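# Stack the beige housing row onto the grey row

## Task

Place the loose row of beige moulded housings on top of the stack whose top row is grey, so that the beige feet point downward and sit inside the slots of the grey row.

## Robot and tools

Robot: two arms, each with a sixteen-motor four-finger hand. left_arm carries a left hand and stands on the +y side; right_arm carries a right hand. Calibrated base origins in the scene frame: left_arm (-0.014, +0.318, 0) m, right_arm (+0.032, -0.300, 0) m, both turned only slightly about z. A two-camera stand is fixed behind the arms.

Frames. Scene frame: origin at table-top height halfway between the nominal bases, +z up, +x out over the table, +y toward left_arm. Image left/right does not match arm names. Fixed cameras and the table use the scene frame. Every hand position, quaternion, velocity and Hand target is in that arm's own base frame, and motion offsets use that base's axes. Hand point axes (right hand): +z runs along straightened fingers toward the tips, +y points out of the palm face (the face itself is at y = -0.062 m), +x points across the palm away from the thumb. On the left hand +x points toward the thumb instead. A rigid mast near the wrist on the palm side can strike objects. Fingertips carry rubber caps.

execute_actions(actions, cameras). actions is a list of actions, run in sequence; each action lasts 0.5 s and is a table of 1 to 15 rows, one row per 1/30 s step; if fewer than 15 rows are given, the final row repeats. Every row holds 48 numbers, each in [-1, 1], covering both arms even when one stays still:
1-6: left_arm dx, dy, dz, rx, ry, rz;
7-22: left hand motor goals;
23-24: left current_limit, speed;
25-30: right_arm dx, dy, dz, rx, ry, rz;
31-46: right hand motor goals;
47-48: right current_limit, speed.
Arm numbers are an offset, not a pose: they are measured from that arm's Hand target as it stood when the action began, along its base axes, and every row of one action is relative to that same start, not to the preceding row. Scale: 1.0 equals 0.6 m for dx/dy/dz and 180 degrees for rx/ry/rz; the three rotation numbers form a single rotation vector, turning about the Hand target's position. A translation longer than 1.0 is shortened along its direction. Sending the same offset again moves further. An all-zero arm block re-requests the current target; if the hand stops short, send the remaining gap as an offset. Orientation commands are clipped to 40 degrees from the measured orientation each step. Very small moves may not begin.

Hand motor goals are absolute angles, each scaled linearly between its two stops, in this order: index_abd, index_mcp, index_pip, index_dip, middle_abd, middle_mcp, middle_pip, middle_dip, ring_abd, ring_mcp, ring_pip, ring_dip, thumb_cmc, thumb_axl, thumb_mcp, thumb_ipl. Degrees at +1/-1 and the straight value: _abd +60/-60, 0.00 (sideways, away from thumb toward +1); _mcp +128/-18, -0.75; _pip +108/-29, -0.58; _dip +117/-21, -0.70 (all bend toward the palm toward +1); thumb_cmc +120/-20, -0.71 (swings the thumb in front of the palm); thumb_axl +140/-27, -0.68 (rolls the thumb); thumb_mcp +109/-69, -0.23; thumb_ipl +108/-77, -0.17. Zero is a real goal; to keep a hand unchanged, resend its hand_goal values plus its current limit and speed. current_limit maps -1 to 0 mA and +1 to 550 mA (floor 11 mA); speed sets set-point rate as (speed+1)/2 of 8.5 rad/s. Initially 0.4 and -0.6; last values persist. A finger only grips while its goal lies past the object's surface.

cameras: list of names (cam_high, cam_low), ["all"], or [] for none; omitted means all only when actions is empty. An unknown name voids the call.

zoom_image(camera, region): camera is cam_high or cam_low; region [x0, y0, x1, y1] in image pixels from top-left, at most 504 by 504, applied to that camera's newest image. read_manual(section) returns licence text only. finished_scene(scene) closes scene 1 or 2 irreversibly; the goal must hold with the robot released.

Results. end_effector_position (m) and end_effector_quat_wxyz per arm in base frame; Hand target (next offsets count from it); joint positions, velocities (may read within noise), torques (include gravity, offsets and noise; numbers 3 and 4 wrap at ±28 N m); step readings of position during motion. Hand lists per motor in the order above: hand_goal, hand_measured, hand_current_ma (positive pushes toward -1), hand_state (moving, goal, blocked, overload), plus hand_current_limit and hand_speed. A call returns when motion stops, up to 3 s after the last action. Reported hand position may be a few cm off, and arms sag under load, so command higher to compensate.

Cautions. Nothing may fall or be left off the table. Avoid drops, releasing moving parts, slams, hard pushes into fixed or heavy things, and any arm-to-arm contact, including one hand squeezing the other's fingers. A motor at 495 mA or more for 5 s shuts down for 10 s. MOTOR HOT appears at 85 °C; at 100 °C the arm goes limp for 30-60 s, and hand commands sent during any arm stop are discarded. Keep loads short and arms not overstretched. Loose objects may be nudged by outside pushes. Thinking time lets the scene run with the last command held. Wrist near joint 1's axis can make small moves swing the arm.

Each tool is called by a JSON object that holds its "api" and its "payload", one argument or row to a line.

## Session

{"api": "execute_actions", "payload": {
  "actions": []
}}

Scene clock: 0.00 s.
left_arm: end_effector_position=(+0.5683, -0.0679, +0.2878) hand_goal=(+0.000, -0.754, -0.576, -0.696, +0.000, -0.754, -0.576, -0.696, +0.000, -0.754, -0.576, -0.696, -0.714, -0.678, -0.226, -0.168) hand_measured=(+0.000, -0.754, -0.576, -0.696, +0.000, -0.754, -0.576, -0.696, +0.000, -0.754, -0.576, -0.696, -0.714, -0.678, -0.226, -0.168) hand_current_ma=(+0, +0, +0, +0, +0, +0, +0, +0, +0, +0, +0, +0, +0, +0, +0, +0) hand_state=(goal, goal, goal, goal, goal, goal, goal, goal, goal, goal, goal, goal, goal, goal, goal, goal) hand_current_limit=0.40 hand_speed=-0.60 end_effector_quat_wxyz=(+0.631, -0.075, +0.725, -0.264) | right_arm: end_effector_position=(+0.3639, +0.2357, +0.3205) hand_goal=(+0.000, -0.754, -0.576, -0.696, +0.000, -0.754, -0.576, -0.696, +0.000, -0.754, -0.576, -0.696, -0.714, -0.678, -0.226, -0.168) hand_measured=(+0.000, -0.754, -0.576, -0.696, +0.000, -0.754, -0.576, -0.696, +0.000, -0.754, -0.576, -0.696, -0.714, -0.678, -0.226, -0.168) hand_current_ma=(+0, +0, +0, +0, +0, +0, +0, +0, +0, +0, +0, +0, +0, +0, +0, +0) hand_state=(goal, goal, goal, goal, goal, goal, goal, goal, goal, goal, goal, goal, goal, goal, goal, goal) hand_current_limit=0.40 hand_speed=-0.60 end_effector_quat_wxyz=(-0.048, +0.613, +0.680, +0.399)
Joint positions: left_arm=[-0.202 1.257 0.861 0.332 0.09 -2.065] | right_arm=[0.637 0.86 0.857 -0.766 -0.234 0.632]
Joint velocities: within noise
Joint torques (N m): no reading
Heat: left arm: hottest elbow 30 °C; right arm: hottest wrist roll 30 °C.
Hand target: left_arm +0.5746, -0.0692, +0.3117; +0.646, -0.072, +0.710, -0.269 | right_arm +0.3676, +0.2385, +0.3409; -0.045, +0.606, +0.677, +0.416

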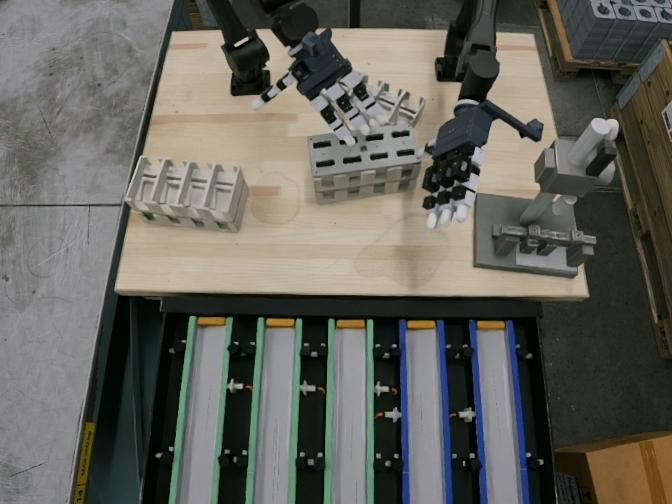

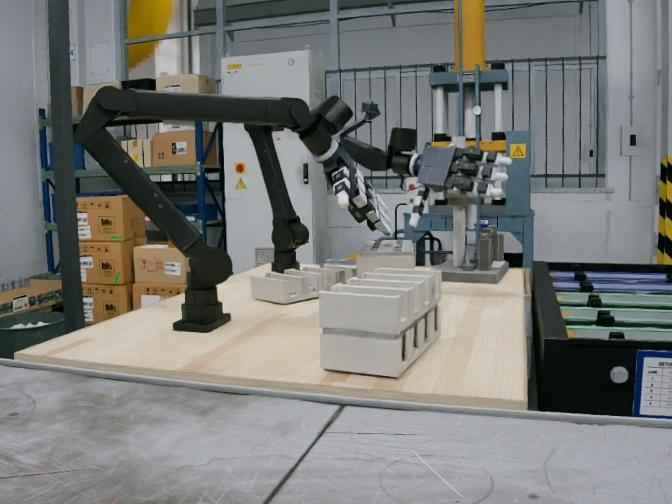

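{"api": "zoom_image", "payload": {
  "camera": "cam_high",
  "region": [270, 40, 500, 230]
}}

{"api": "zoom_image", "payload": {
  "camera": "cam_high",
  "region": [110, 130, 280, 260]
}}

{"api": "zoom_image", "payload": {
  "camera": "cam_low",
  "region": [230, 210, 510, 400]
}}

Scaled by 2.191.

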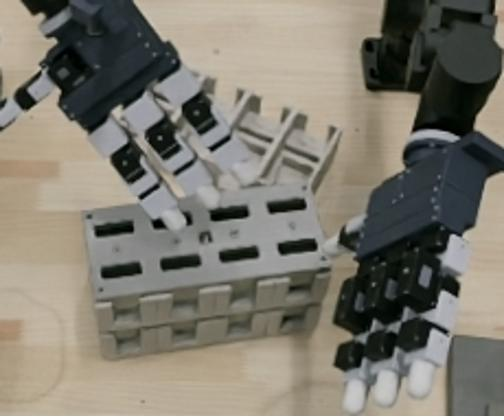

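Scaled by 2.965.

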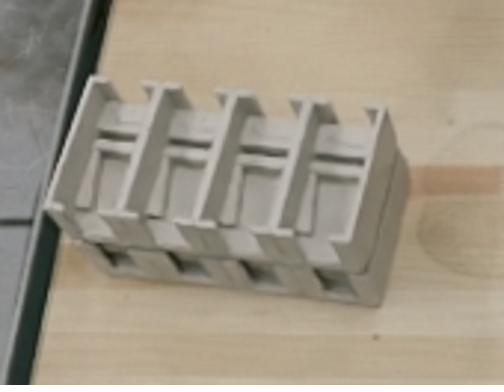

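Scaled by 1.800.

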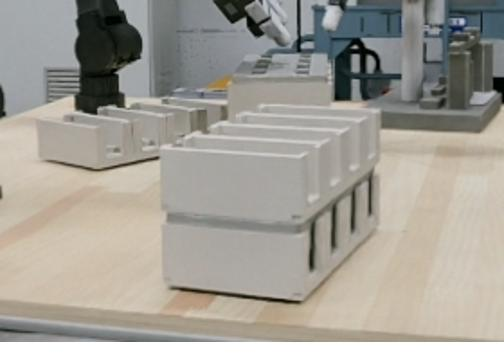

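{"api": "execute_actions", "payload": {
  "actions": [
    [[-0.05,0.1,0.05,0,0,0,0,-0.754,-0.576,-0.696,0,-0.754,-0.576,-0.696,0,-0.754,-0.576,-0.696,-0.714,-0.678,-0.226,-0.168,0.4,-0.6,-0.05,-0.15,0.05,0,0,0,0,-0.754,-0.576,-0.696,0,-0.754,-0.576,-0.696,0,-0.754,-0.576,-0.696,-0.714,-0.678,-0.226,-0.168,0.4,-0.6]],
    [[-0.05,0.1,0.05,0,0,0,0,-0.754,-0.576,-0.696,0,-0.754,-0.576,-0.696,0,-0.754,-0.576,-0.696,-0.714,-0.678,-0.226,-0.168,0.4,-0.6,-0.05,-0.2,0.05,0,0,0,0,-0.754,-0.576,-0.696,0,-0.754,-0.576,-0.696,0,-0.754,-0.576,-0.696,-0.714,-0.678,-0.226,-0.168,0.4,-0.6]],
    [[-0.05,0.1,0.0,0,0,0,0,-0.754,-0.576,-0.696,0,-0.754,-0.576,-0.696,0,-0.754,-0.576,-0.696,-0.714,-0.678,-0.226,-0.168,0.4,-0.6,-0.05,-0.2,0.0,0,0,0,0,-0.754,-0.576,-0.696,0,-0.754,-0.576,-0.696,0,-0.754,-0.576,-0.696,-0.714,-0.678,-0.226,-0.168,0.4,-0.6]]
  ],
  "cameras": ["all"]
}}

Scene clock: 22.43 s.
left_arm: end_effector_position=(+0.4877, +0.1105, +0.3683) hand_goal=(+0.000, -0.754, -0.576, -0.696, +0.000, -0.754, -0.576, -0.696, +0.000, -0.754, -0.576, -0.696, -0.714, -0.678, -0.226, -0.168) hand_measured=(-0.002, -0.748, -0.576, -0.696, -0.002, -0.750, -0.576, -0.696, -0.002, -0.748, -0.576, -0.696, -0.710, -0.678, -0.226, -0.168) hand_current_ma=(-2, +5, +0, +0, -1, +5, +0, +0, -2, +6, +0, +0, +4, +0, +0, +0) hand_state=(goal, goal, goal, goal, goal, goal, goal, goal, goal, goal, goal, goal, goal, goal, goal, goal) hand_current_limit=0.40 hand_speed=-0.60 end_effector_quat_wxyz=(+0.645, -0.075, +0.710, -0.271) | right_arm: end_effector_position=(+0.2773, -0.0869, +0.3770) hand_goal=(+0.000, -0.754, -0.576, -0.696, +0.000, -0.754, -0.576, -0.696, +0.000, -0.754, -0.576, -0.696, -0.714, -0.678, -0.226, -0.168) hand_measured=(+0.000, -0.756, -0.576, -0.696, +0.000, -0.756, -0.576, -0.696, +0.000, -0.758, -0.576, -0.696, -0.716, -0.678, -0.224, -0.168) hand_current_ma=(-1, -4, -1, +0, -1, -4, -1, +0, -1, -5, -1, +0, -3, +1, +5, +0) hand_state=(goal, goal, goal, goal, goal, goal, goal, goal, goal, goal, goal, goal, goal, goal, goal, goal) hand_current_limit=0.40 hand_speed=-0.60 end_effector_quat_wxyz=(+0.056, +0.681, +0.606, +0.408)
Joint positions: left_arm=[0.317 0.98 0.853 0.103 0.61 -2.06] | right_arm=[-0.857 0.702 0.968 -1.699 -0.841 -0.679]
Joint torques (N m): left_arm=[-0.44 -7.36 9.7 1.47 0.29 0.11] | right_arm=[-3.37 -1.49 14.5 0.09 -1.02 -0.14]
Heat: left arm: hottest elbow 34 °C; right arm: hottest elbow 38 °C.
Hand target: left_arm +0.4847, +0.1108, +0.3716; +0.646, -0.072, +0.710, -0.269 | right_arm +0.2777, -0.0916, +0.4008; -0.044, +0.606, +0.677, +0.416
Off the commanded pose: left_arm 0.005 m, 0 deg | right_arm 0.024 m, 17 deg.
joint sent to its limit (right arm) — joint 4 (wrist pitch), lower limit. The joint targets are off in orientation, not in position.
Step readings (end_effector_position of left_arm | right_arm):
0: (+0.5683, -0.0679, +0.2878) | (+0.3639, +0.2357, +0.3205)
1: (+0.5683, -0.0681, +0.2878) | (+0.3637, +0.2357, +0.3206)
2: (+0.5684, -0.0673, +0.2883) | (+0.3623, +0.2345, +0.3203)
4: (+0.5659, -0.0628, +0.2911) | (+0.3559, +0.2212, +0.3223)
8: (+0.5554, -0.0261, +0.3153) | (+0.3440, +0.1740, +0.3475)
15: (+0.5434, -0.0084, +0.3413) | (+0.3312, +0.1504, +0.3542)
16: (+0.5432, -0.0091, +0.3405) | (+0.3315, +0.1497, +0.3516)
17: (+0.5426, -0.0101, +0.3379) | (+0.3304, +0.1476, +0.3488)
19: (+0.5388, -0.0046, +0.3350) | (+0.3260, +0.1243, +0.3443)
23: (+0.5252, +0.0360, +0.3448) | (+0.3119, +0.0640, +0.3520)
30: (+0.5132, +0.0501, +0.3597) | (+0.3016, +0.0324, +0.3735)
31: (+0.5131, +0.0495, +0.3592) | (+0.3023, +0.0298, +0.3735)
32: (+0.5126, +0.0483, +0.3582) | (+0.3019, +0.0246, +0.3729)
34: (+0.5094, +0.0549, +0.3572) | (+0.2980, -0.0044, +0.3678)
38: (+0.4949, +0.0988, +0.3624) | (+0.2800, -0.0621, +0.3646)
45: (+0.4878, +0.1113, +0.3688) | (+0.2752, -0.0920, +0.3704)

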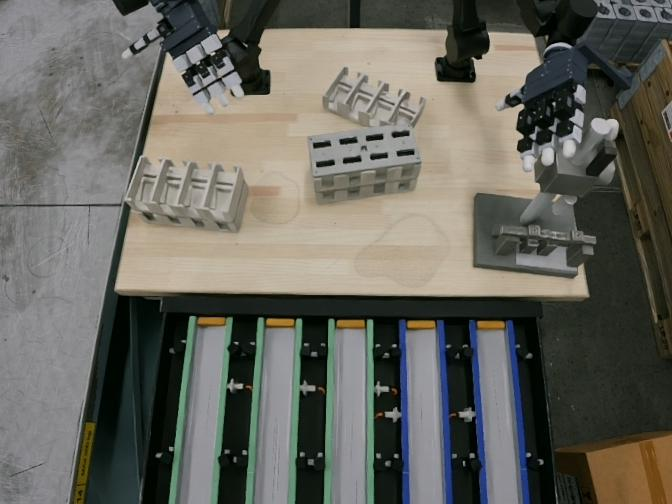

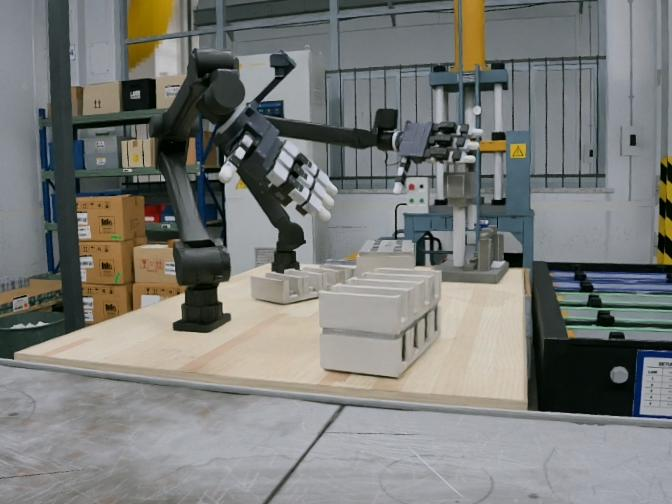

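{"api": "zoom_image", "payload": {
  "camera": "cam_high",
  "region": [300, 50, 450, 210]
}}

{"api": "zoom_image", "payload": {
  "camera": "cam_low",
  "region": [240, 225, 400, 345]
}}

{"api": "zoom_image", "payload": {
  "camera": "cam_low",
  "region": [300, 250, 460, 390]
}}

Scaled by 3.150.

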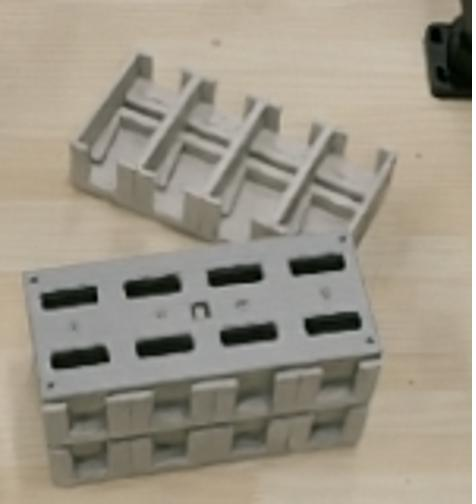

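Scaled by 3.150.

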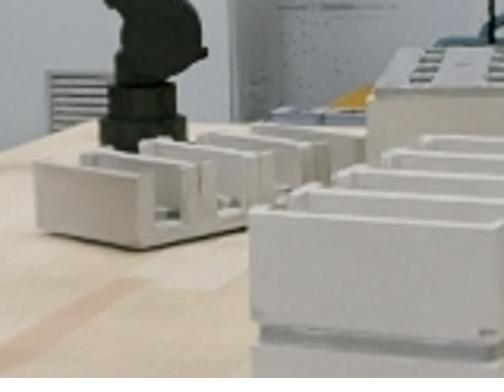

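Scaled by 3.150.

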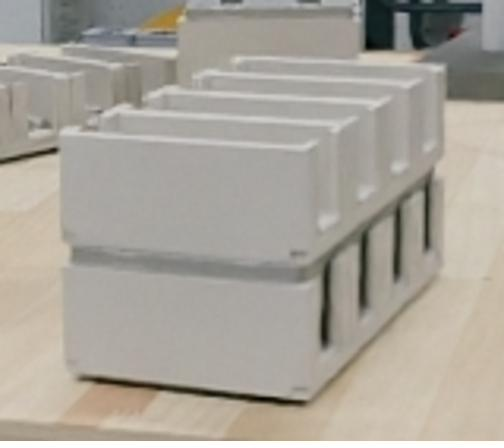

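{"api": "zoom_image", "payload": {
  "camera": "cam_low",
  "region": [245, 255, 325, 310]
}}

{"api": "zoom_image", "payload": {
  "camera": "cam_low",
  "region": [310, 310, 450, 390]
}}

{"api": "zoom_image", "payload": {
  "camera": "cam_high",
  "region": [300, 115, 430, 210]
}}

{"api": "zoom_image", "payload": {
  "camera": "cam_high",
  "region": [315, 60, 430, 140]
}}

Scaled by 6.300.

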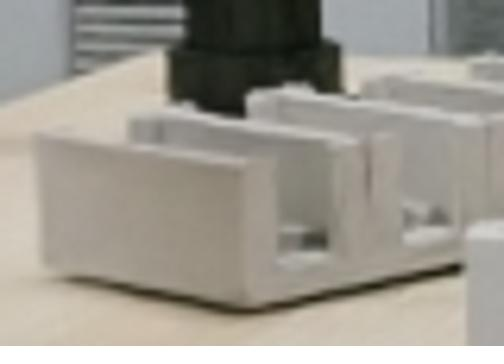

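Scaled by 3.600.

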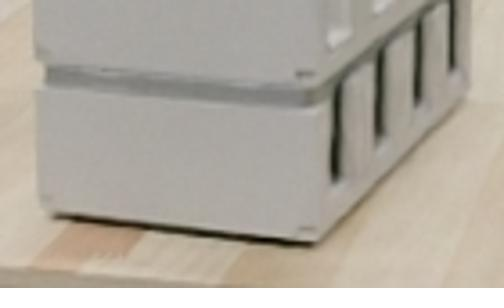

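Scaled by 3.877.

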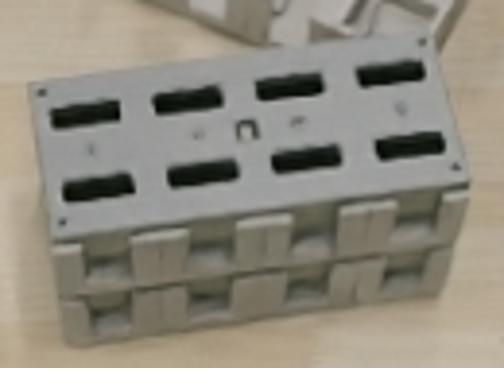

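Scaled by 4.383.

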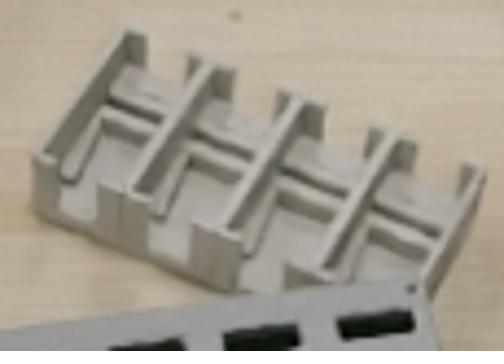

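{"api": "zoom_image", "payload": {
  "camera": "cam_high",
  "region": [120, 150, 260, 240]
}}

{"api": "zoom_image", "payload": {
  "camera": "cam_high",
  "region": [320, 60, 430, 130]
}}

Scaled by 3.600.

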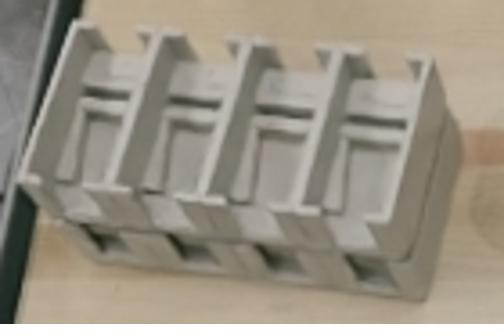

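Scaled by 4.582.

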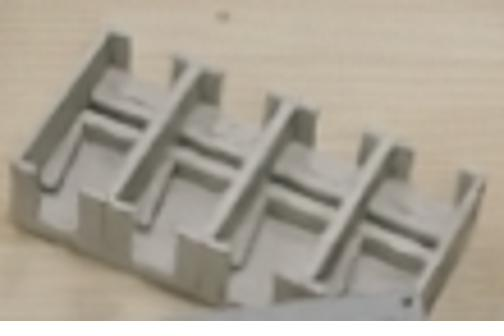

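{"api": "execute_actions", "payload": {
  "actions": [
    [[-0.108,-0.218,0.047,0.0844,0.114,-0.047,-0.083,-0.754,-0.576,-0.696,0.083,-0.754,-0.576,-0.696,0,0.342,0.737,-0.116,-0.714,-0.678,-0.226,-0.168,0.4,-0.6,0,0,0,0,0,0,0,-0.754,-0.576,-0.696,0,-0.754,-0.576,-0.696,0,-0.754,-0.576,-0.696,-0.714,-0.678,-0.226,-0.168,0.4,-0.6]],
    [[-0.1,-0.117,-0.017,0.1066,0.0329,-0.1235,-0.083,-0.754,-0.576,-0.696,0.083,-0.754,-0.576,-0.696,0,0.342,0.737,-0.116,-0.714,-0.678,-0.226,-0.168,0.4,-0.6,0,0,0,0,0,0,0,-0.754,-0.576,-0.696,0,-0.754,-0.576,-0.696,0,-0.754,-0.576,-0.696,-0.714,-0.678,-0.226,-0.168,0.4,-0.6]],
    [[-0.1,-0.117,-0.017,0.1066,0.0329,-0.1235,-0.083,-0.754,-0.576,-0.696,0.083,-0.754,-0.576,-0.696,0,0.342,0.737,-0.116,-0.714,-0.678,-0.226,-0.168,0.4,-0.6,0,0,0,0,0,0,0,-0.754,-0.576,-0.696,0,-0.754,-0.576,-0.696,0,-0.754,-0.576,-0.696,-0.714,-0.678,-0.226,-0.168,0.4,-0.6]]
  ],
  "cameras": ["all"]
}}

Scene clock: 413.73 s.
left_arm: end_effector_position=(+0.2953, -0.1539, +0.3498) hand_goal=(-0.084, -0.754, -0.576, -0.696, +0.082, -0.754, -0.576, -0.696, +0.000, +0.342, +0.736, -0.116, -0.714, -0.678, -0.226, -0.168) hand_measured=(-0.086, -0.754, -0.576, -0.696, +0.076, -0.754, -0.576, -0.696, -0.002, +0.330, +0.734, -0.118, -0.712, -0.678, -0.224, -0.168) hand_current_ma=(-1, +0, +0, +0, -4, +0, +0, +0, -2, -19, -2, -2, +1, +0, +1, +0) hand_state=(goal, goal, goal, goal, goal, goal, goal, goal, goal, goal, goal, goal, goal, goal, goal, goal) hand_current_limit=0.40 hand_speed=-0.60 end_effector_quat_wxyz=(+0.241, +0.463, +0.849, -0.086) | right_arm: end_effector_position=(+0.2780, -0.0859, +0.3806) hand_goal=(+0.000, -0.754, -0.576, -0.696, +0.000, -0.754, -0.576, -0.696, +0.000, -0.754, -0.576, -0.696, -0.714, -0.678, -0.226, -0.168) hand_measured=(+0.000, -0.756, -0.576, -0.696, +0.000, -0.756, -0.576, -0.696, +0.000, -0.758, -0.576, -0.696, -0.716, -0.678, -0.224, -0.168) hand_current_ma=(-1, -4, -1, +0, -1, -4, -1, +0, -1, -5, -1, +0, -3, +1, +5, +0) hand_state=(goal, goal, goal, goal, goal, goal, goal, goal, goal, goal, goal, goal, goal, goal, goal, goal) hand_current_limit=0.40 hand_speed=-0.60 end_effector_quat_wxyz=(+0.069, +0.663, +0.623, +0.409)
Joint positions: left_arm=[-0.711 0.877 1.154 -1.334 0.065 -1.3] | right_arm=[-0.869 0.707 0.968 -1.699 -0.848 -0.745]
Joint torques (N m): left_arm=[-0.62 -3.84 13.75 0.58 0 0.18] | right_arm=[-3.37 -1.55 14.37 0.09 -1.01 -0.14]
Heat: left arm: hottest elbow 46 °C; right arm: hottest elbow 61 °C.
Hand target: left_arm +0.2999, -0.1604, +0.3793; +0.262, +0.467, +0.840, -0.089 | right_arm +0.2776, -0.0916, +0.4009; -0.044, +0.606, +0.677, +0.416
Off the commanded pose: left_arm 0.030 m, 3 deg | right_arm 0.021 m, 16 deg.
joint sent to its limit (right arm) — joint 4 (wrist pitch), lower limit. The joint targets are off in orientation, not in position.
Step readings (end_effector_position of left_arm | right_arm):
0: (+0.4877, +0.1105, +0.3683) | (+0.2773, -0.0869, +0.3770)
1: (+0.4875, +0.1102, +0.3675) | (+0.2773, -0.0868, +0.3771)
2: (+0.4846, +0.1068, +0.3630) | (+0.2773, -0.0867, +0.3773)
4: (+0.4705, +0.0848, +0.3515) | (+0.2774, -0.0864, +0.3783)
8: (+0.4330, +0.0145, +0.3452) | (+0.2774, -0.0866, +0.3794)
15: (+0.4087, -0.0156, +0.3745) | (+0.2780, -0.0865, +0.3799)
16: (+0.4093, -0.0166, +0.3768) | (+0.2780, -0.0864, +0.3799)
17: (+0.4079, -0.0199, +0.3774) | (+0.2780, -0.0863, +0.3800)
19: (+0.3963, -0.0367, +0.3693) | (+0.2781, -0.0862, +0.3802)
23: (+0.3666, -0.0775, +0.3530) | (+0.2780, -0.0861, +0.3804)
30: (+0.3521, -0.0853, +0.3537) | (+0.2781, -0.0859, +0.3805)
31: (+0.3521, -0.0854, +0.3555) | (+0.2781, -0.0859, +0.3805)
32: (+0.3498, -0.0861, +0.3568) | (+0.2781, -0.0858, +0.3805)
34: (+0.3356, -0.1001, +0.3554) | (+0.2780, -0.0860, +0.3805)
38: (+0.3016, -0.1401, +0.3473) | (+0.2780, -0.0859, +0.3805)
45: (+0.2957, -0.1539, +0.3516) | (+0.2780, -0.0859, +0.3806)

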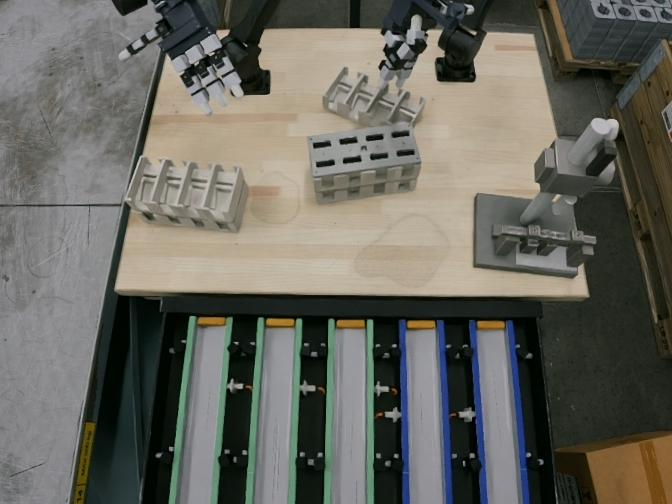

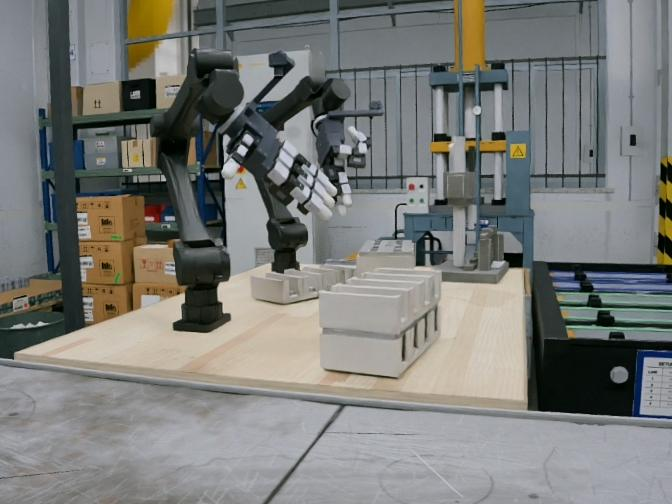

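{"api": "execute_actions", "payload": {
  "actions": [
    [[-0.0877,-0.0928,-0.067,0.0911,0.0197,-0.161,-0.083,-0.754,-0.576,-0.696,0.083,-0.754,-0.576,-0.696,0,0.342,0.737,-0.116,-0.714,-0.678,-0.226,-0.168,0.4,-0.6,-0.08,0,-0.1,0,0,0,0,-0.754,-0.576,-0.696,0,-0.754,-0.576,-0.696,0,-0.754,-0.576,-0.696,-0.714,-0.678,-0.226,-0.168,0.4,-0.6]],
    [[-0.0877,-0.0928,-0.067,0.0911,0.0197,-0.161,-0.083,-0.754,-0.576,-0.696,0.083,-0.754,-0.576,-0.696,0,0.342,0.737,-0.116,-0.714,-0.678,-0.226,-0.168,0.4,-0.6,-0.08,0,-0.1,0,0,0,0,-0.754,-0.576,-0.696,0,-0.754,-0.576,-0.696,0,-0.754,-0.576,-0.696,-0.714,-0.678,-0.226,-0.168,0.4,-0.6]]
  ],
  "cameras": ["all"]
}}

{"api": "zoom_image", "payload": {
  "camera": "cam_high",
  "region": [320, 30, 450, 130]
}}

{"api": "zoom_image", "payload": {
  "camera": "cam_low",
  "region": [230, 180, 390, 320]
}}

Scene clock: 429.27 s.
left_arm: end_effector_position=(+0.1938, -0.2688, +0.2886) hand_goal=(-0.084, -0.754, -0.576, -0.696, +0.082, -0.754, -0.576, -0.696, +0.000, +0.342, +0.736, -0.116, -0.714, -0.678, -0.226, -0.168) hand_measured=(-0.086, -0.752, -0.576, -0.696, +0.078, -0.752, -0.576, -0.696, -0.002, +0.330, +0.734, -0.118, -0.712, -0.678, -0.224, -0.168) hand_current_ma=(-1, +1, +0, +0, -2, +1, +0, +0, -2, -19, -2, -2, +1, +0, +2, +0) hand_state=(goal, goal, goal, goal, goal, goal, goal, goal, goal, goal, goal, goal, goal, goal, goal, goal) hand_current_limit=0.40 hand_speed=-0.60 end_effector_quat_wxyz=(+0.009, +0.853, +0.522, +0.001) | right_arm: end_effector_position=(+0.1850, -0.0939, +0.2702) hand_goal=(+0.000, -0.754, -0.576, -0.696, +0.000, -0.754, -0.576, -0.696, +0.000, -0.754, -0.576, -0.696, -0.714, -0.678, -0.226, -0.168) hand_measured=(+0.000, -0.758, -0.576, -0.696, +0.000, -0.758, -0.576, -0.696, +0.000, -0.758, -0.576, -0.696, -0.718, -0.678, -0.224, -0.168) hand_current_ma=(-1, -5, -1, +0, -1, -5, -1, +0, -1, -6, -1, +0, -6, +1, +5, +0) hand_state=(goal, goal, goal, goal, goal, goal, goal, goal, goal, goal, goal, goal, goal, goal, goal, goal) hand_current_limit=0.40 hand_speed=-0.60 end_effector_quat_wxyz=(+0.164, +0.750, +0.591, +0.246)
Joint positions: left_arm=[-1.165 1.04 1.154 -1.667 -0.004 -0.693] | right_arm=[-1.193 0.339 0.669 -1.703 -0.57 -0.899]
Joint torques (N m): left_arm=[-0.32 -5.36 9.69 -0.49 -0.09 0.07] | right_arm=[-0.91 1.14 12.15 0.42 -0.51 0.1]
Heat: left arm: hottest elbow 52 °C; right arm: hottest elbow 60 °C.
Hand target: left_arm +0.1946, -0.2717, +0.2989; +0.000, +0.856, +0.517, +0.000 | right_arm +0.1816, -0.0915, +0.2809; -0.045, +0.606, +0.677, +0.416
Off the commanded pose: left_arm 0.011 m, 1 deg | right_arm 0.011 m, 36 deg.
joint sent to its limit (left arm) — joint 4 (wrist pitch), lower limit. The joint targets still meet the commanded pose.
joint sent to its limit (right arm) — joint 4 (wrist pitch), lower limit. The joint targets are off in position and orientation.
Step readings (end_effector_position of left_arm | right_arm):
0: (+0.2953, -0.1539, +0.3498) | (+0.2780, -0.0859, +0.3806)
1: (+0.2950, -0.1542, +0.3497) | (+0.2780, -0.0859, +0.3806)
2: (+0.2928, -0.1556, +0.3492) | (+0.2772, -0.0866, +0.3804)
4: (+0.2799, -0.1673, +0.3464) | (+0.2701, -0.0902, +0.3734)
8: (+0.2489, -0.1995, +0.3384) | (+0.2503, -0.0925, +0.3454)
15: (+0.2451, -0.2102, +0.3265) | (+0.2361, -0.0906, +0.3411)
16: (+0.2452, -0.2109, +0.3255) | (+0.2351, -0.0906, +0.3408)
17: (+0.2433, -0.2123, +0.3240) | (+0.2335, -0.0906, +0.3384)
19: (+0.2307, -0.2214, +0.3189) | (+0.2256, -0.0921, +0.3216)
23: (+0.1986, -0.2523, +0.3020) | (+0.2073, -0.0943, +0.2829)
30: (+0.1944, -0.2667, +0.2886) | (+0.1902, -0.0926, +0.2746)

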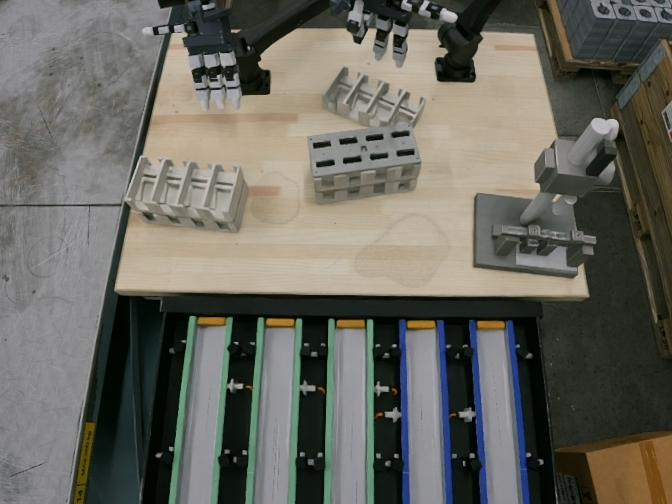

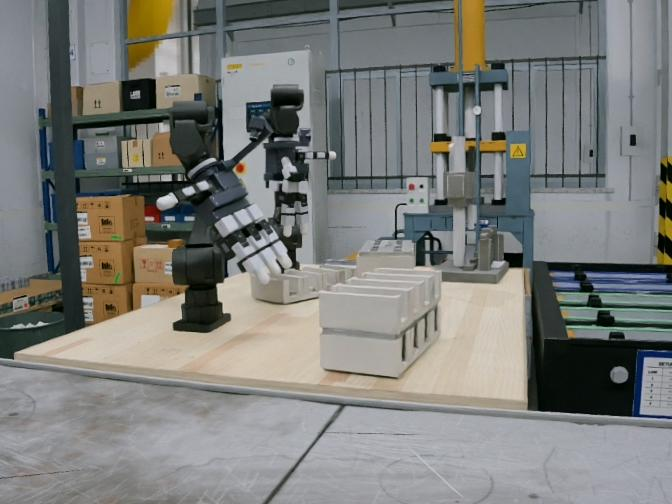

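Scaled by 3.877.

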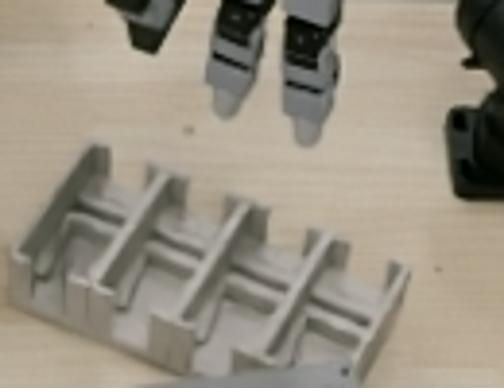

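Scaled by 3.150.

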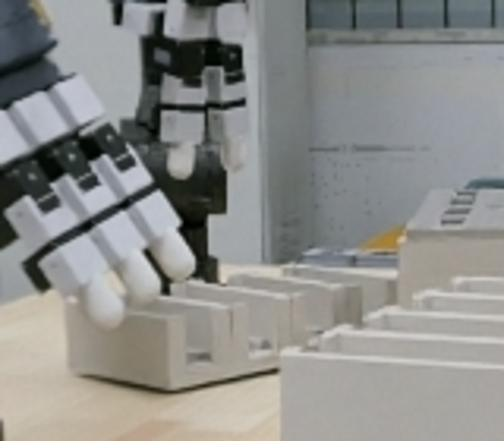

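{"api": "execute_actions", "payload": {
  "actions": [
    [[0.065,-0.055,-0.065,0,0,0,-0.083,-0.754,-0.576,-0.696,0.083,-0.754,-0.576,-0.696,0,0.342,0.737,-0.116,-0.714,-0.678,-0.226,-0.168,0.4,-0.6,0,0,0,0,0,0,0,-0.754,-0.576,-0.696,0,-0.754,-0.576,-0.696,0,-0.754,-0.576,-0.696,-0.714,-0.678,-0.226,-0.168,0.4,-0.6]]
  ],
  "cameras": ["all"]
}}

{"api": "zoom_image", "payload": {
  "camera": "cam_high",
  "region": [320, 40, 440, 130]
}}

{"api": "zoom_image", "payload": {
  "camera": "cam_low",
  "region": [240, 200, 370, 310]
}}

Scene clock: 462.73 s.
left_arm: end_effector_position=(+0.2287, -0.2974, +0.2465) hand_goal=(-0.084, -0.754, -0.576, -0.696, +0.082, -0.754, -0.576, -0.696, +0.000, +0.342, +0.736, -0.116, -0.714, -0.678, -0.226, -0.168) hand_measured=(-0.086, -0.752, -0.576, -0.696, +0.080, -0.752, -0.576, -0.696, -0.002, +0.330, +0.734, -0.118, -0.712, -0.678, -0.224, -0.168) hand_current_ma=(-1, +1, +0, +0, -2, +1, +0, +0, -2, -19, -2, -2, +1, +0, +2, +0) hand_state=(goal, goal, goal, goal, goal, goal, goal, goal, goal, goal, goal, goal, goal, goal, goal, goal) hand_current_limit=0.40 hand_speed=-0.60 end_effector_quat_wxyz=(-0.020, +0.855, +0.518, +0.002) | right_arm: end_effector_position=(+0.1832, -0.0914, +0.2632) hand_goal=(+0.000, -0.754, -0.576, -0.696, +0.000, -0.754, -0.576, -0.696, +0.000, -0.754, -0.576, -0.696, -0.714, -0.678, -0.226, -0.168) hand_measured=(+0.000, -0.758, -0.576, -0.696, +0.000, -0.758, -0.576, -0.696, +0.000, -0.758, -0.576, -0.696, -0.718, -0.678, -0.224, -0.168) hand_current_ma=(-1, -5, -1, +0, -1, -5, -1, +0, -1, -6, -1, +0, -6, +1, +5, +0) hand_state=(goal, goal, goal, goal, goal, goal, goal, goal, goal, goal, goal, goal, goal, goal, goal, goal) hand_current_limit=0.40 hand_speed=-0.60 end_effector_quat_wxyz=(+0.151, +0.752, +0.600, +0.229)
Joint positions: left_arm=[-1.096 1.182 1.154 -1.584 -0.002 -0.615] | right_arm=[-1.15 0.339 0.669 -1.703 -0.522 -0.874]
Joint torques (N m): left_arm=[0.56 -8.53 9.88 0.34 0.07 0.05] | right_arm=[-1.38 1.32 13.79 0.46 -0.48 0.08]
Heat: left arm: hottest elbow 50 °C; right arm: hottest elbow 51 °C.
Hand target: left_arm +0.2336, -0.3047, +0.2600; +0.000, +0.856, +0.517, +0.000 | right_arm +0.1816, -0.0916, +0.2809; -0.044, +0.606, +0.676, +0.416
Off the commanded pose: left_arm 0.016 m, 2 deg | right_arm 0.018 m, 36 deg.
joint sent to its limit (right arm) — joint 4 (wrist pitch), lower limit. The joint targets are off in orientation, not in position.
Step readings (end_effector_position of left_arm | right_arm):
0: (+0.1938, -0.2689, +0.2886) | (+0.1850, -0.0939, +0.2702)
1: (+0.1938, -0.2689, +0.2886) | (+0.1849, -0.0940, +0.2701)
2: (+0.1949, -0.2694, +0.2878) | (+0.1846, -0.0942, +0.2694)
4: (+0.2008, -0.2740, +0.2840) | (+0.1837, -0.0938, +0.2673)
8: (+0.2211, -0.2865, +0.2638) | (+0.1836, -0.0921, +0.2650)
15: (+0.2288, -0.2969, +0.2464) | (+0.1834, -0.0913, +0.2636)

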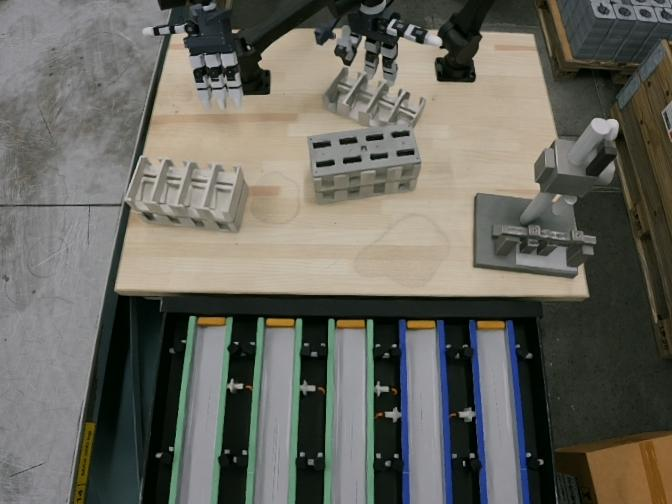

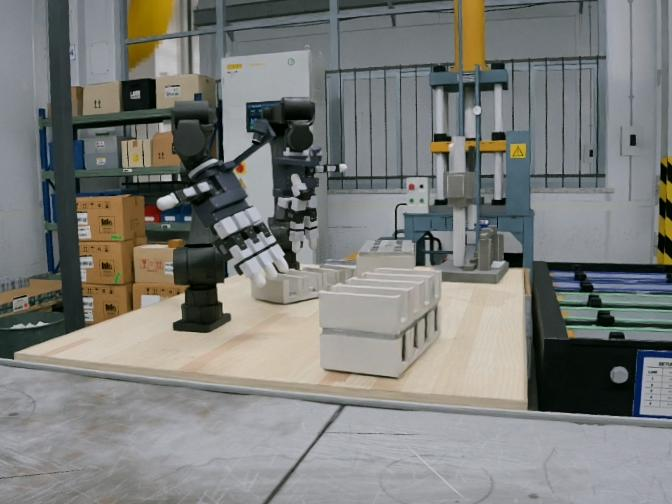

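Scaled by 4.200.

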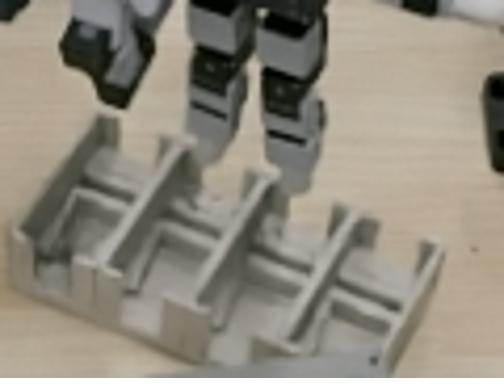

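Scaled by 3.877.

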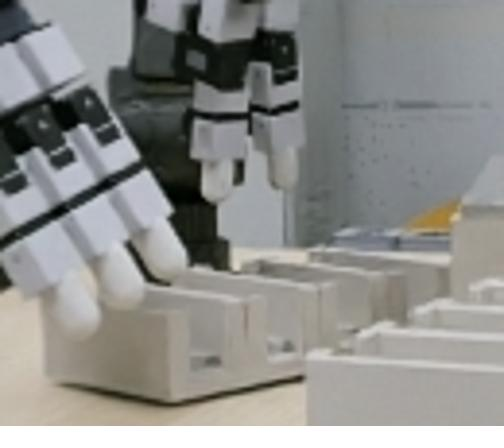

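{"api": "execute_actions", "payload": {
  "actions": [
    [[0.005,-0.015,-0.055,-0.0115,-0.0054,0,-0.083,-0.754,-0.576,-0.696,0.083,-0.754,-0.576,-0.696,0,0.342,0.737,-0.116,-0.714,-0.678,-0.226,-0.168,0.4,-0.6,0,0,0,0,0,0,0,-0.754,-0.576,-0.696,0,-0.754,-0.576,-0.696,0,-0.754,-0.576,-0.696,-0.714,-0.678,-0.226,-0.168,0.4,-0.6]]
  ],
  "cameras": ["all"]
}}

{"api": "zoom_image", "payload": {
  "camera": "cam_high",
  "region": [320, 40, 440, 130]
}}

{"api": "zoom_image", "payload": {
  "camera": "cam_low",
  "region": [240, 200, 370, 310]
}}

Scene clock: 486.30 s.
left_arm: end_effector_position=(+0.2354, -0.3110, +0.2256) hand_goal=(-0.084, -0.754, -0.576, -0.696, +0.082, -0.754, -0.576, -0.696, +0.000, +0.342, +0.736, -0.116, -0.714, -0.678, -0.226, -0.168) hand_measured=(-0.086, -0.752, -0.576, -0.696, +0.080, -0.752, -0.576, -0.696, -0.002, +0.330, +0.734, -0.118, -0.712, -0.678, -0.224, -0.168) hand_current_ma=(-1, +1, +0, +0, -2, +1, +0, +0, -2, -19, -2, -2, +1, +0, +2, +0) hand_state=(goal, goal, goal, goal, goal, goal, goal, goal, goal, goal, goal, goal, goal, goal, goal, goal) hand_current_limit=0.40 hand_speed=-0.60 end_effector_quat_wxyz=(+0.013, +0.855, +0.518, -0.001) | right_arm: end_effector_position=(+0.1832, -0.0915, +0.2630) hand_goal=(+0.000, -0.754, -0.576, -0.696, +0.000, -0.754, -0.576, -0.696, +0.000, -0.754, -0.576, -0.696, -0.714, -0.678, -0.226, -0.168) hand_measured=(+0.000, -0.758, -0.576, -0.696, +0.000, -0.758, -0.576, -0.696, +0.000, -0.758, -0.576, -0.696, -0.718, -0.678, -0.224, -0.168) hand_current_ma=(-1, -5, -1, +0, -1, -5, -1, +0, -1, -6, -1, +0, -6, +1, +5, +0) hand_state=(goal, goal, goal, goal, goal, goal, goal, goal, goal, goal, goal, goal, goal, goal, goal, goal) hand_current_limit=0.40 hand_speed=-0.60 end_effector_quat_wxyz=(+0.150, +0.752, +0.599, +0.229)
Joint positions: left_arm=[-1.096 1.182 1.09 -1.453 -0.001 -0.614] | right_arm=[-1.148 0.339 0.669 -1.703 -0.521 -0.87]
Joint torques (N m): left_arm=[0.21 -7.53 7.61 0.73 0.08 0.13] | right_arm=[-1.44 2.32 13.85 0.4 -0.46 0.11]
Heat: left arm: hottest elbow 50 °C; right arm: hottest elbow 51 °C.
Hand target: left_arm +0.2366, -0.3138, +0.2270; +0.020, +0.856, +0.517, -0.002 | right_arm +0.1816, -0.0915, +0.2809; -0.044, +0.606, +0.677, +0.416
Off the commanded pose: left_arm 0.003 m, 1 deg | right_arm 0.018 m, 36 deg.
joint sent to its limit (right arm) — joint 4 (wrist pitch), lower limit. The joint targets are off in orientation, not in position.
Step readings (end_effector_position of left_arm | right_arm):
0: (+0.2287, -0.2975, +0.2465) | (+0.1832, -0.0915, +0.2632)
1: (+0.2288, -0.2977, +0.2465) | (+0.1832, -0.0915, +0.2632)
2: (+0.2296, -0.2992, +0.2464) | (+0.1832, -0.0914, +0.2632)
4: (+0.2328, -0.3056, +0.2437) | (+0.1833, -0.0914, +0.2632)
8: (+0.2345, -0.3092, +0.2308) | (+0.1832, -0.0914, +0.2631)
15: (+0.2351, -0.3104, +0.2254) | (+0.1832, -0.0914, +0.2631)

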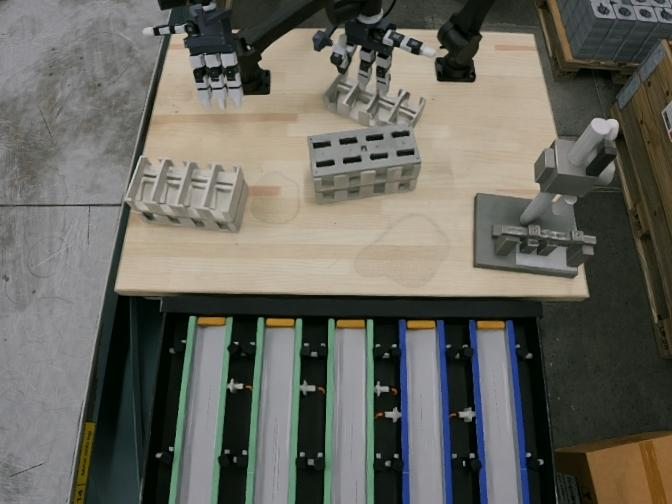

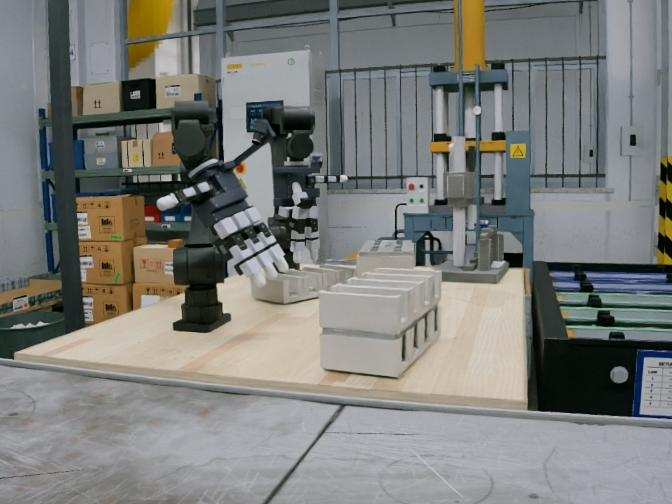

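Scaled by 4.200.

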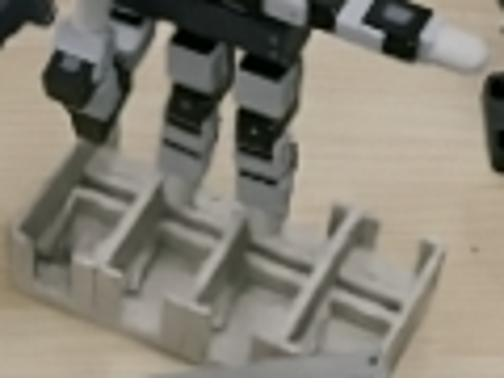

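Scaled by 3.877.

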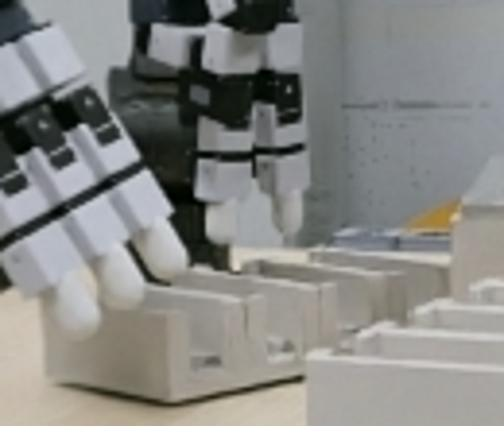

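{"api": "execute_actions", "payload": {
  "actions": [
    [[-0.022,0.012,-0.055,0.006,0.0027,0,-0.1,-0.754,-0.576,-0.696,0.1,-0.754,-0.576,-0.696,0,0.342,0.737,-0.116,-0.714,-0.678,-0.226,-0.168,0.4,-0.6,0,0,0,0,0,0,0,-0.754,-0.576,-0.696,0,-0.754,-0.576,-0.696,0,-0.754,-0.576,-0.696,-0.714,-0.678,-0.226,-0.168,0.4,-0.6]]
  ],
  "cameras": ["all"]
}}

{"api": "zoom_image", "payload": {
  "camera": "cam_high",
  "region": [320, 40, 440, 130]
}}

{"api": "zoom_image", "payload": {
  "camera": "cam_low",
  "region": [240, 200, 370, 310]
}}

Scene clock: 501.33 s.
left_arm: end_effector_position=(+0.2239, -0.3027, +0.1893) hand_goal=(-0.100, -0.754, -0.576, -0.696, +0.100, -0.754, -0.576, -0.696, +0.000, +0.342, +0.736, -0.116, -0.714, -0.678, -0.226, -0.168) hand_measured=(-0.096, -0.752, -0.576, -0.696, +0.096, -0.752, -0.576, -0.696, -0.002, +0.330, +0.734, -0.118, -0.712, -0.678, -0.224, -0.168) hand_current_ma=(+3, +1, +0, +0, -2, +1, +0, +0, -2, -19, -2, -2, +1, +0, +2, +0) hand_state=(goal, goal, goal, goal, goal, goal, goal, goal, goal, goal, goal, goal, goal, goal, goal, goal) hand_current_limit=0.40 hand_speed=-0.60 end_effector_quat_wxyz=(-0.002, +0.857, +0.516, +0.001) | right_arm: end_effector_position=(+0.1832, -0.0915, +0.2630) hand_goal=(+0.000, -0.754, -0.576, -0.696, +0.000, -0.754, -0.576, -0.696, +0.000, -0.754, -0.576, -0.696, -0.714, -0.678, -0.226, -0.168) hand_measured=(+0.000, -0.758, -0.576, -0.696, +0.000, -0.758, -0.576, -0.696, +0.000, -0.758, -0.576, -0.696, -0.718, -0.678, -0.224, -0.168) hand_current_ma=(-1, -5, -1, +0, -1, -5, -1, +0, -1, -6, -1, +0, -6, +1, +5, +0) hand_state=(goal, goal, goal, goal, goal, goal, goal, goal, goal, goal, goal, goal, goal, goal, goal, goal) hand_current_limit=0.40 hand_speed=-0.60 end_effector_quat_wxyz=(+0.150, +0.753, +0.599, +0.229)
Joint positions: left_arm=[-1.116 1.179 0.996 -1.391 -0.001 -0.629] | right_arm=[-1.148 0.339 0.669 -1.703 -0.521 -0.868]
Joint torques (N m): left_arm=[0.09 -8.47 7.82 0.59 0.06 -0.02] | right_arm=[-0.85 1.49 13.61 0.39 -0.47 0.11]
Heat: left arm: hottest elbow 46 °C; right arm: hottest elbow 51 °C.
Hand target: left_arm +0.2235, -0.3065, +0.1939; +0.010, +0.856, +0.517, -0.001 | right_arm +0.1816, -0.0915, +0.2809; -0.044, +0.606, +0.677, +0.416
Off the commanded pose: left_arm 0.006 m, 1 deg | right_arm 0.018 m, 36 deg.
joint sent to its limit (right arm) — joint 4 (wrist pitch), lower limit. The joint targets are off in orientation, not in position.
Step readings (end_effector_position of left_arm | right_arm):
0: (+0.2354, -0.3110, +0.2256) | (+0.1832, -0.0915, +0.2630)
1: (+0.2353, -0.3109, +0.2253) | (+0.1832, -0.0915, +0.2630)
2: (+0.2354, -0.3109, +0.2235) | (+0.1832, -0.0915, +0.2630)
4: (+0.2340, -0.3100, +0.2159) | (+0.1832, -0.0914, +0.2630)
8: (+0.2255, -0.3023, +0.1937) | (+0.1832, -0.0915, +0.2630)
15: (+0.2237, -0.3026, +0.1893) | (+0.1832, -0.0915, +0.2630)

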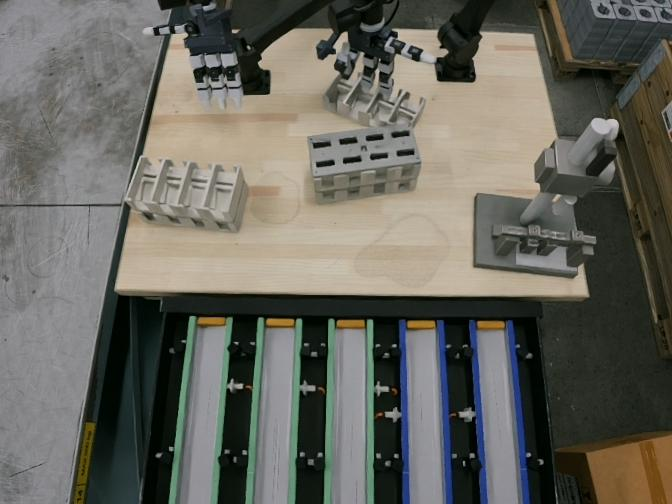

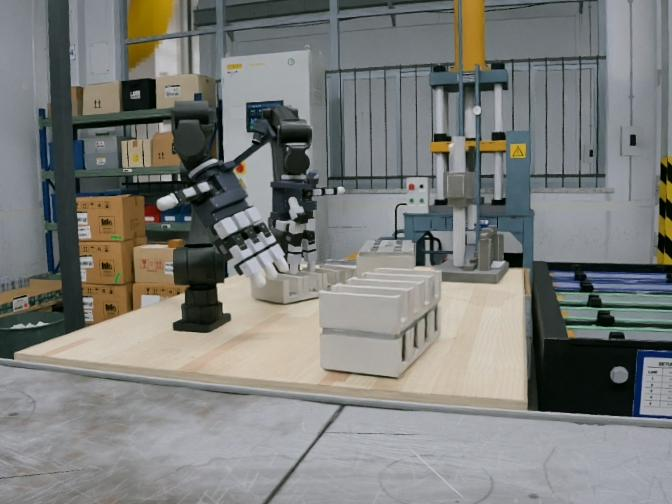

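Scaled by 4.200.

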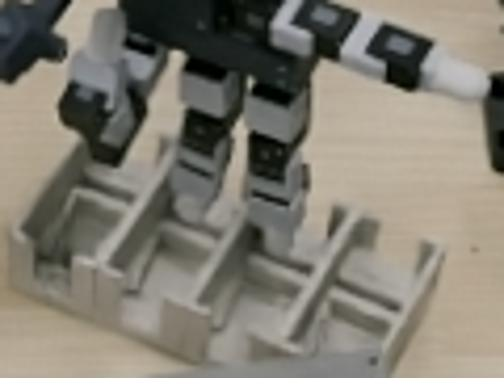

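Scaled by 3.877.

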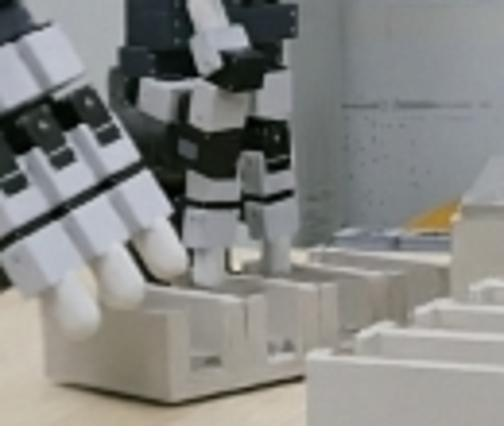

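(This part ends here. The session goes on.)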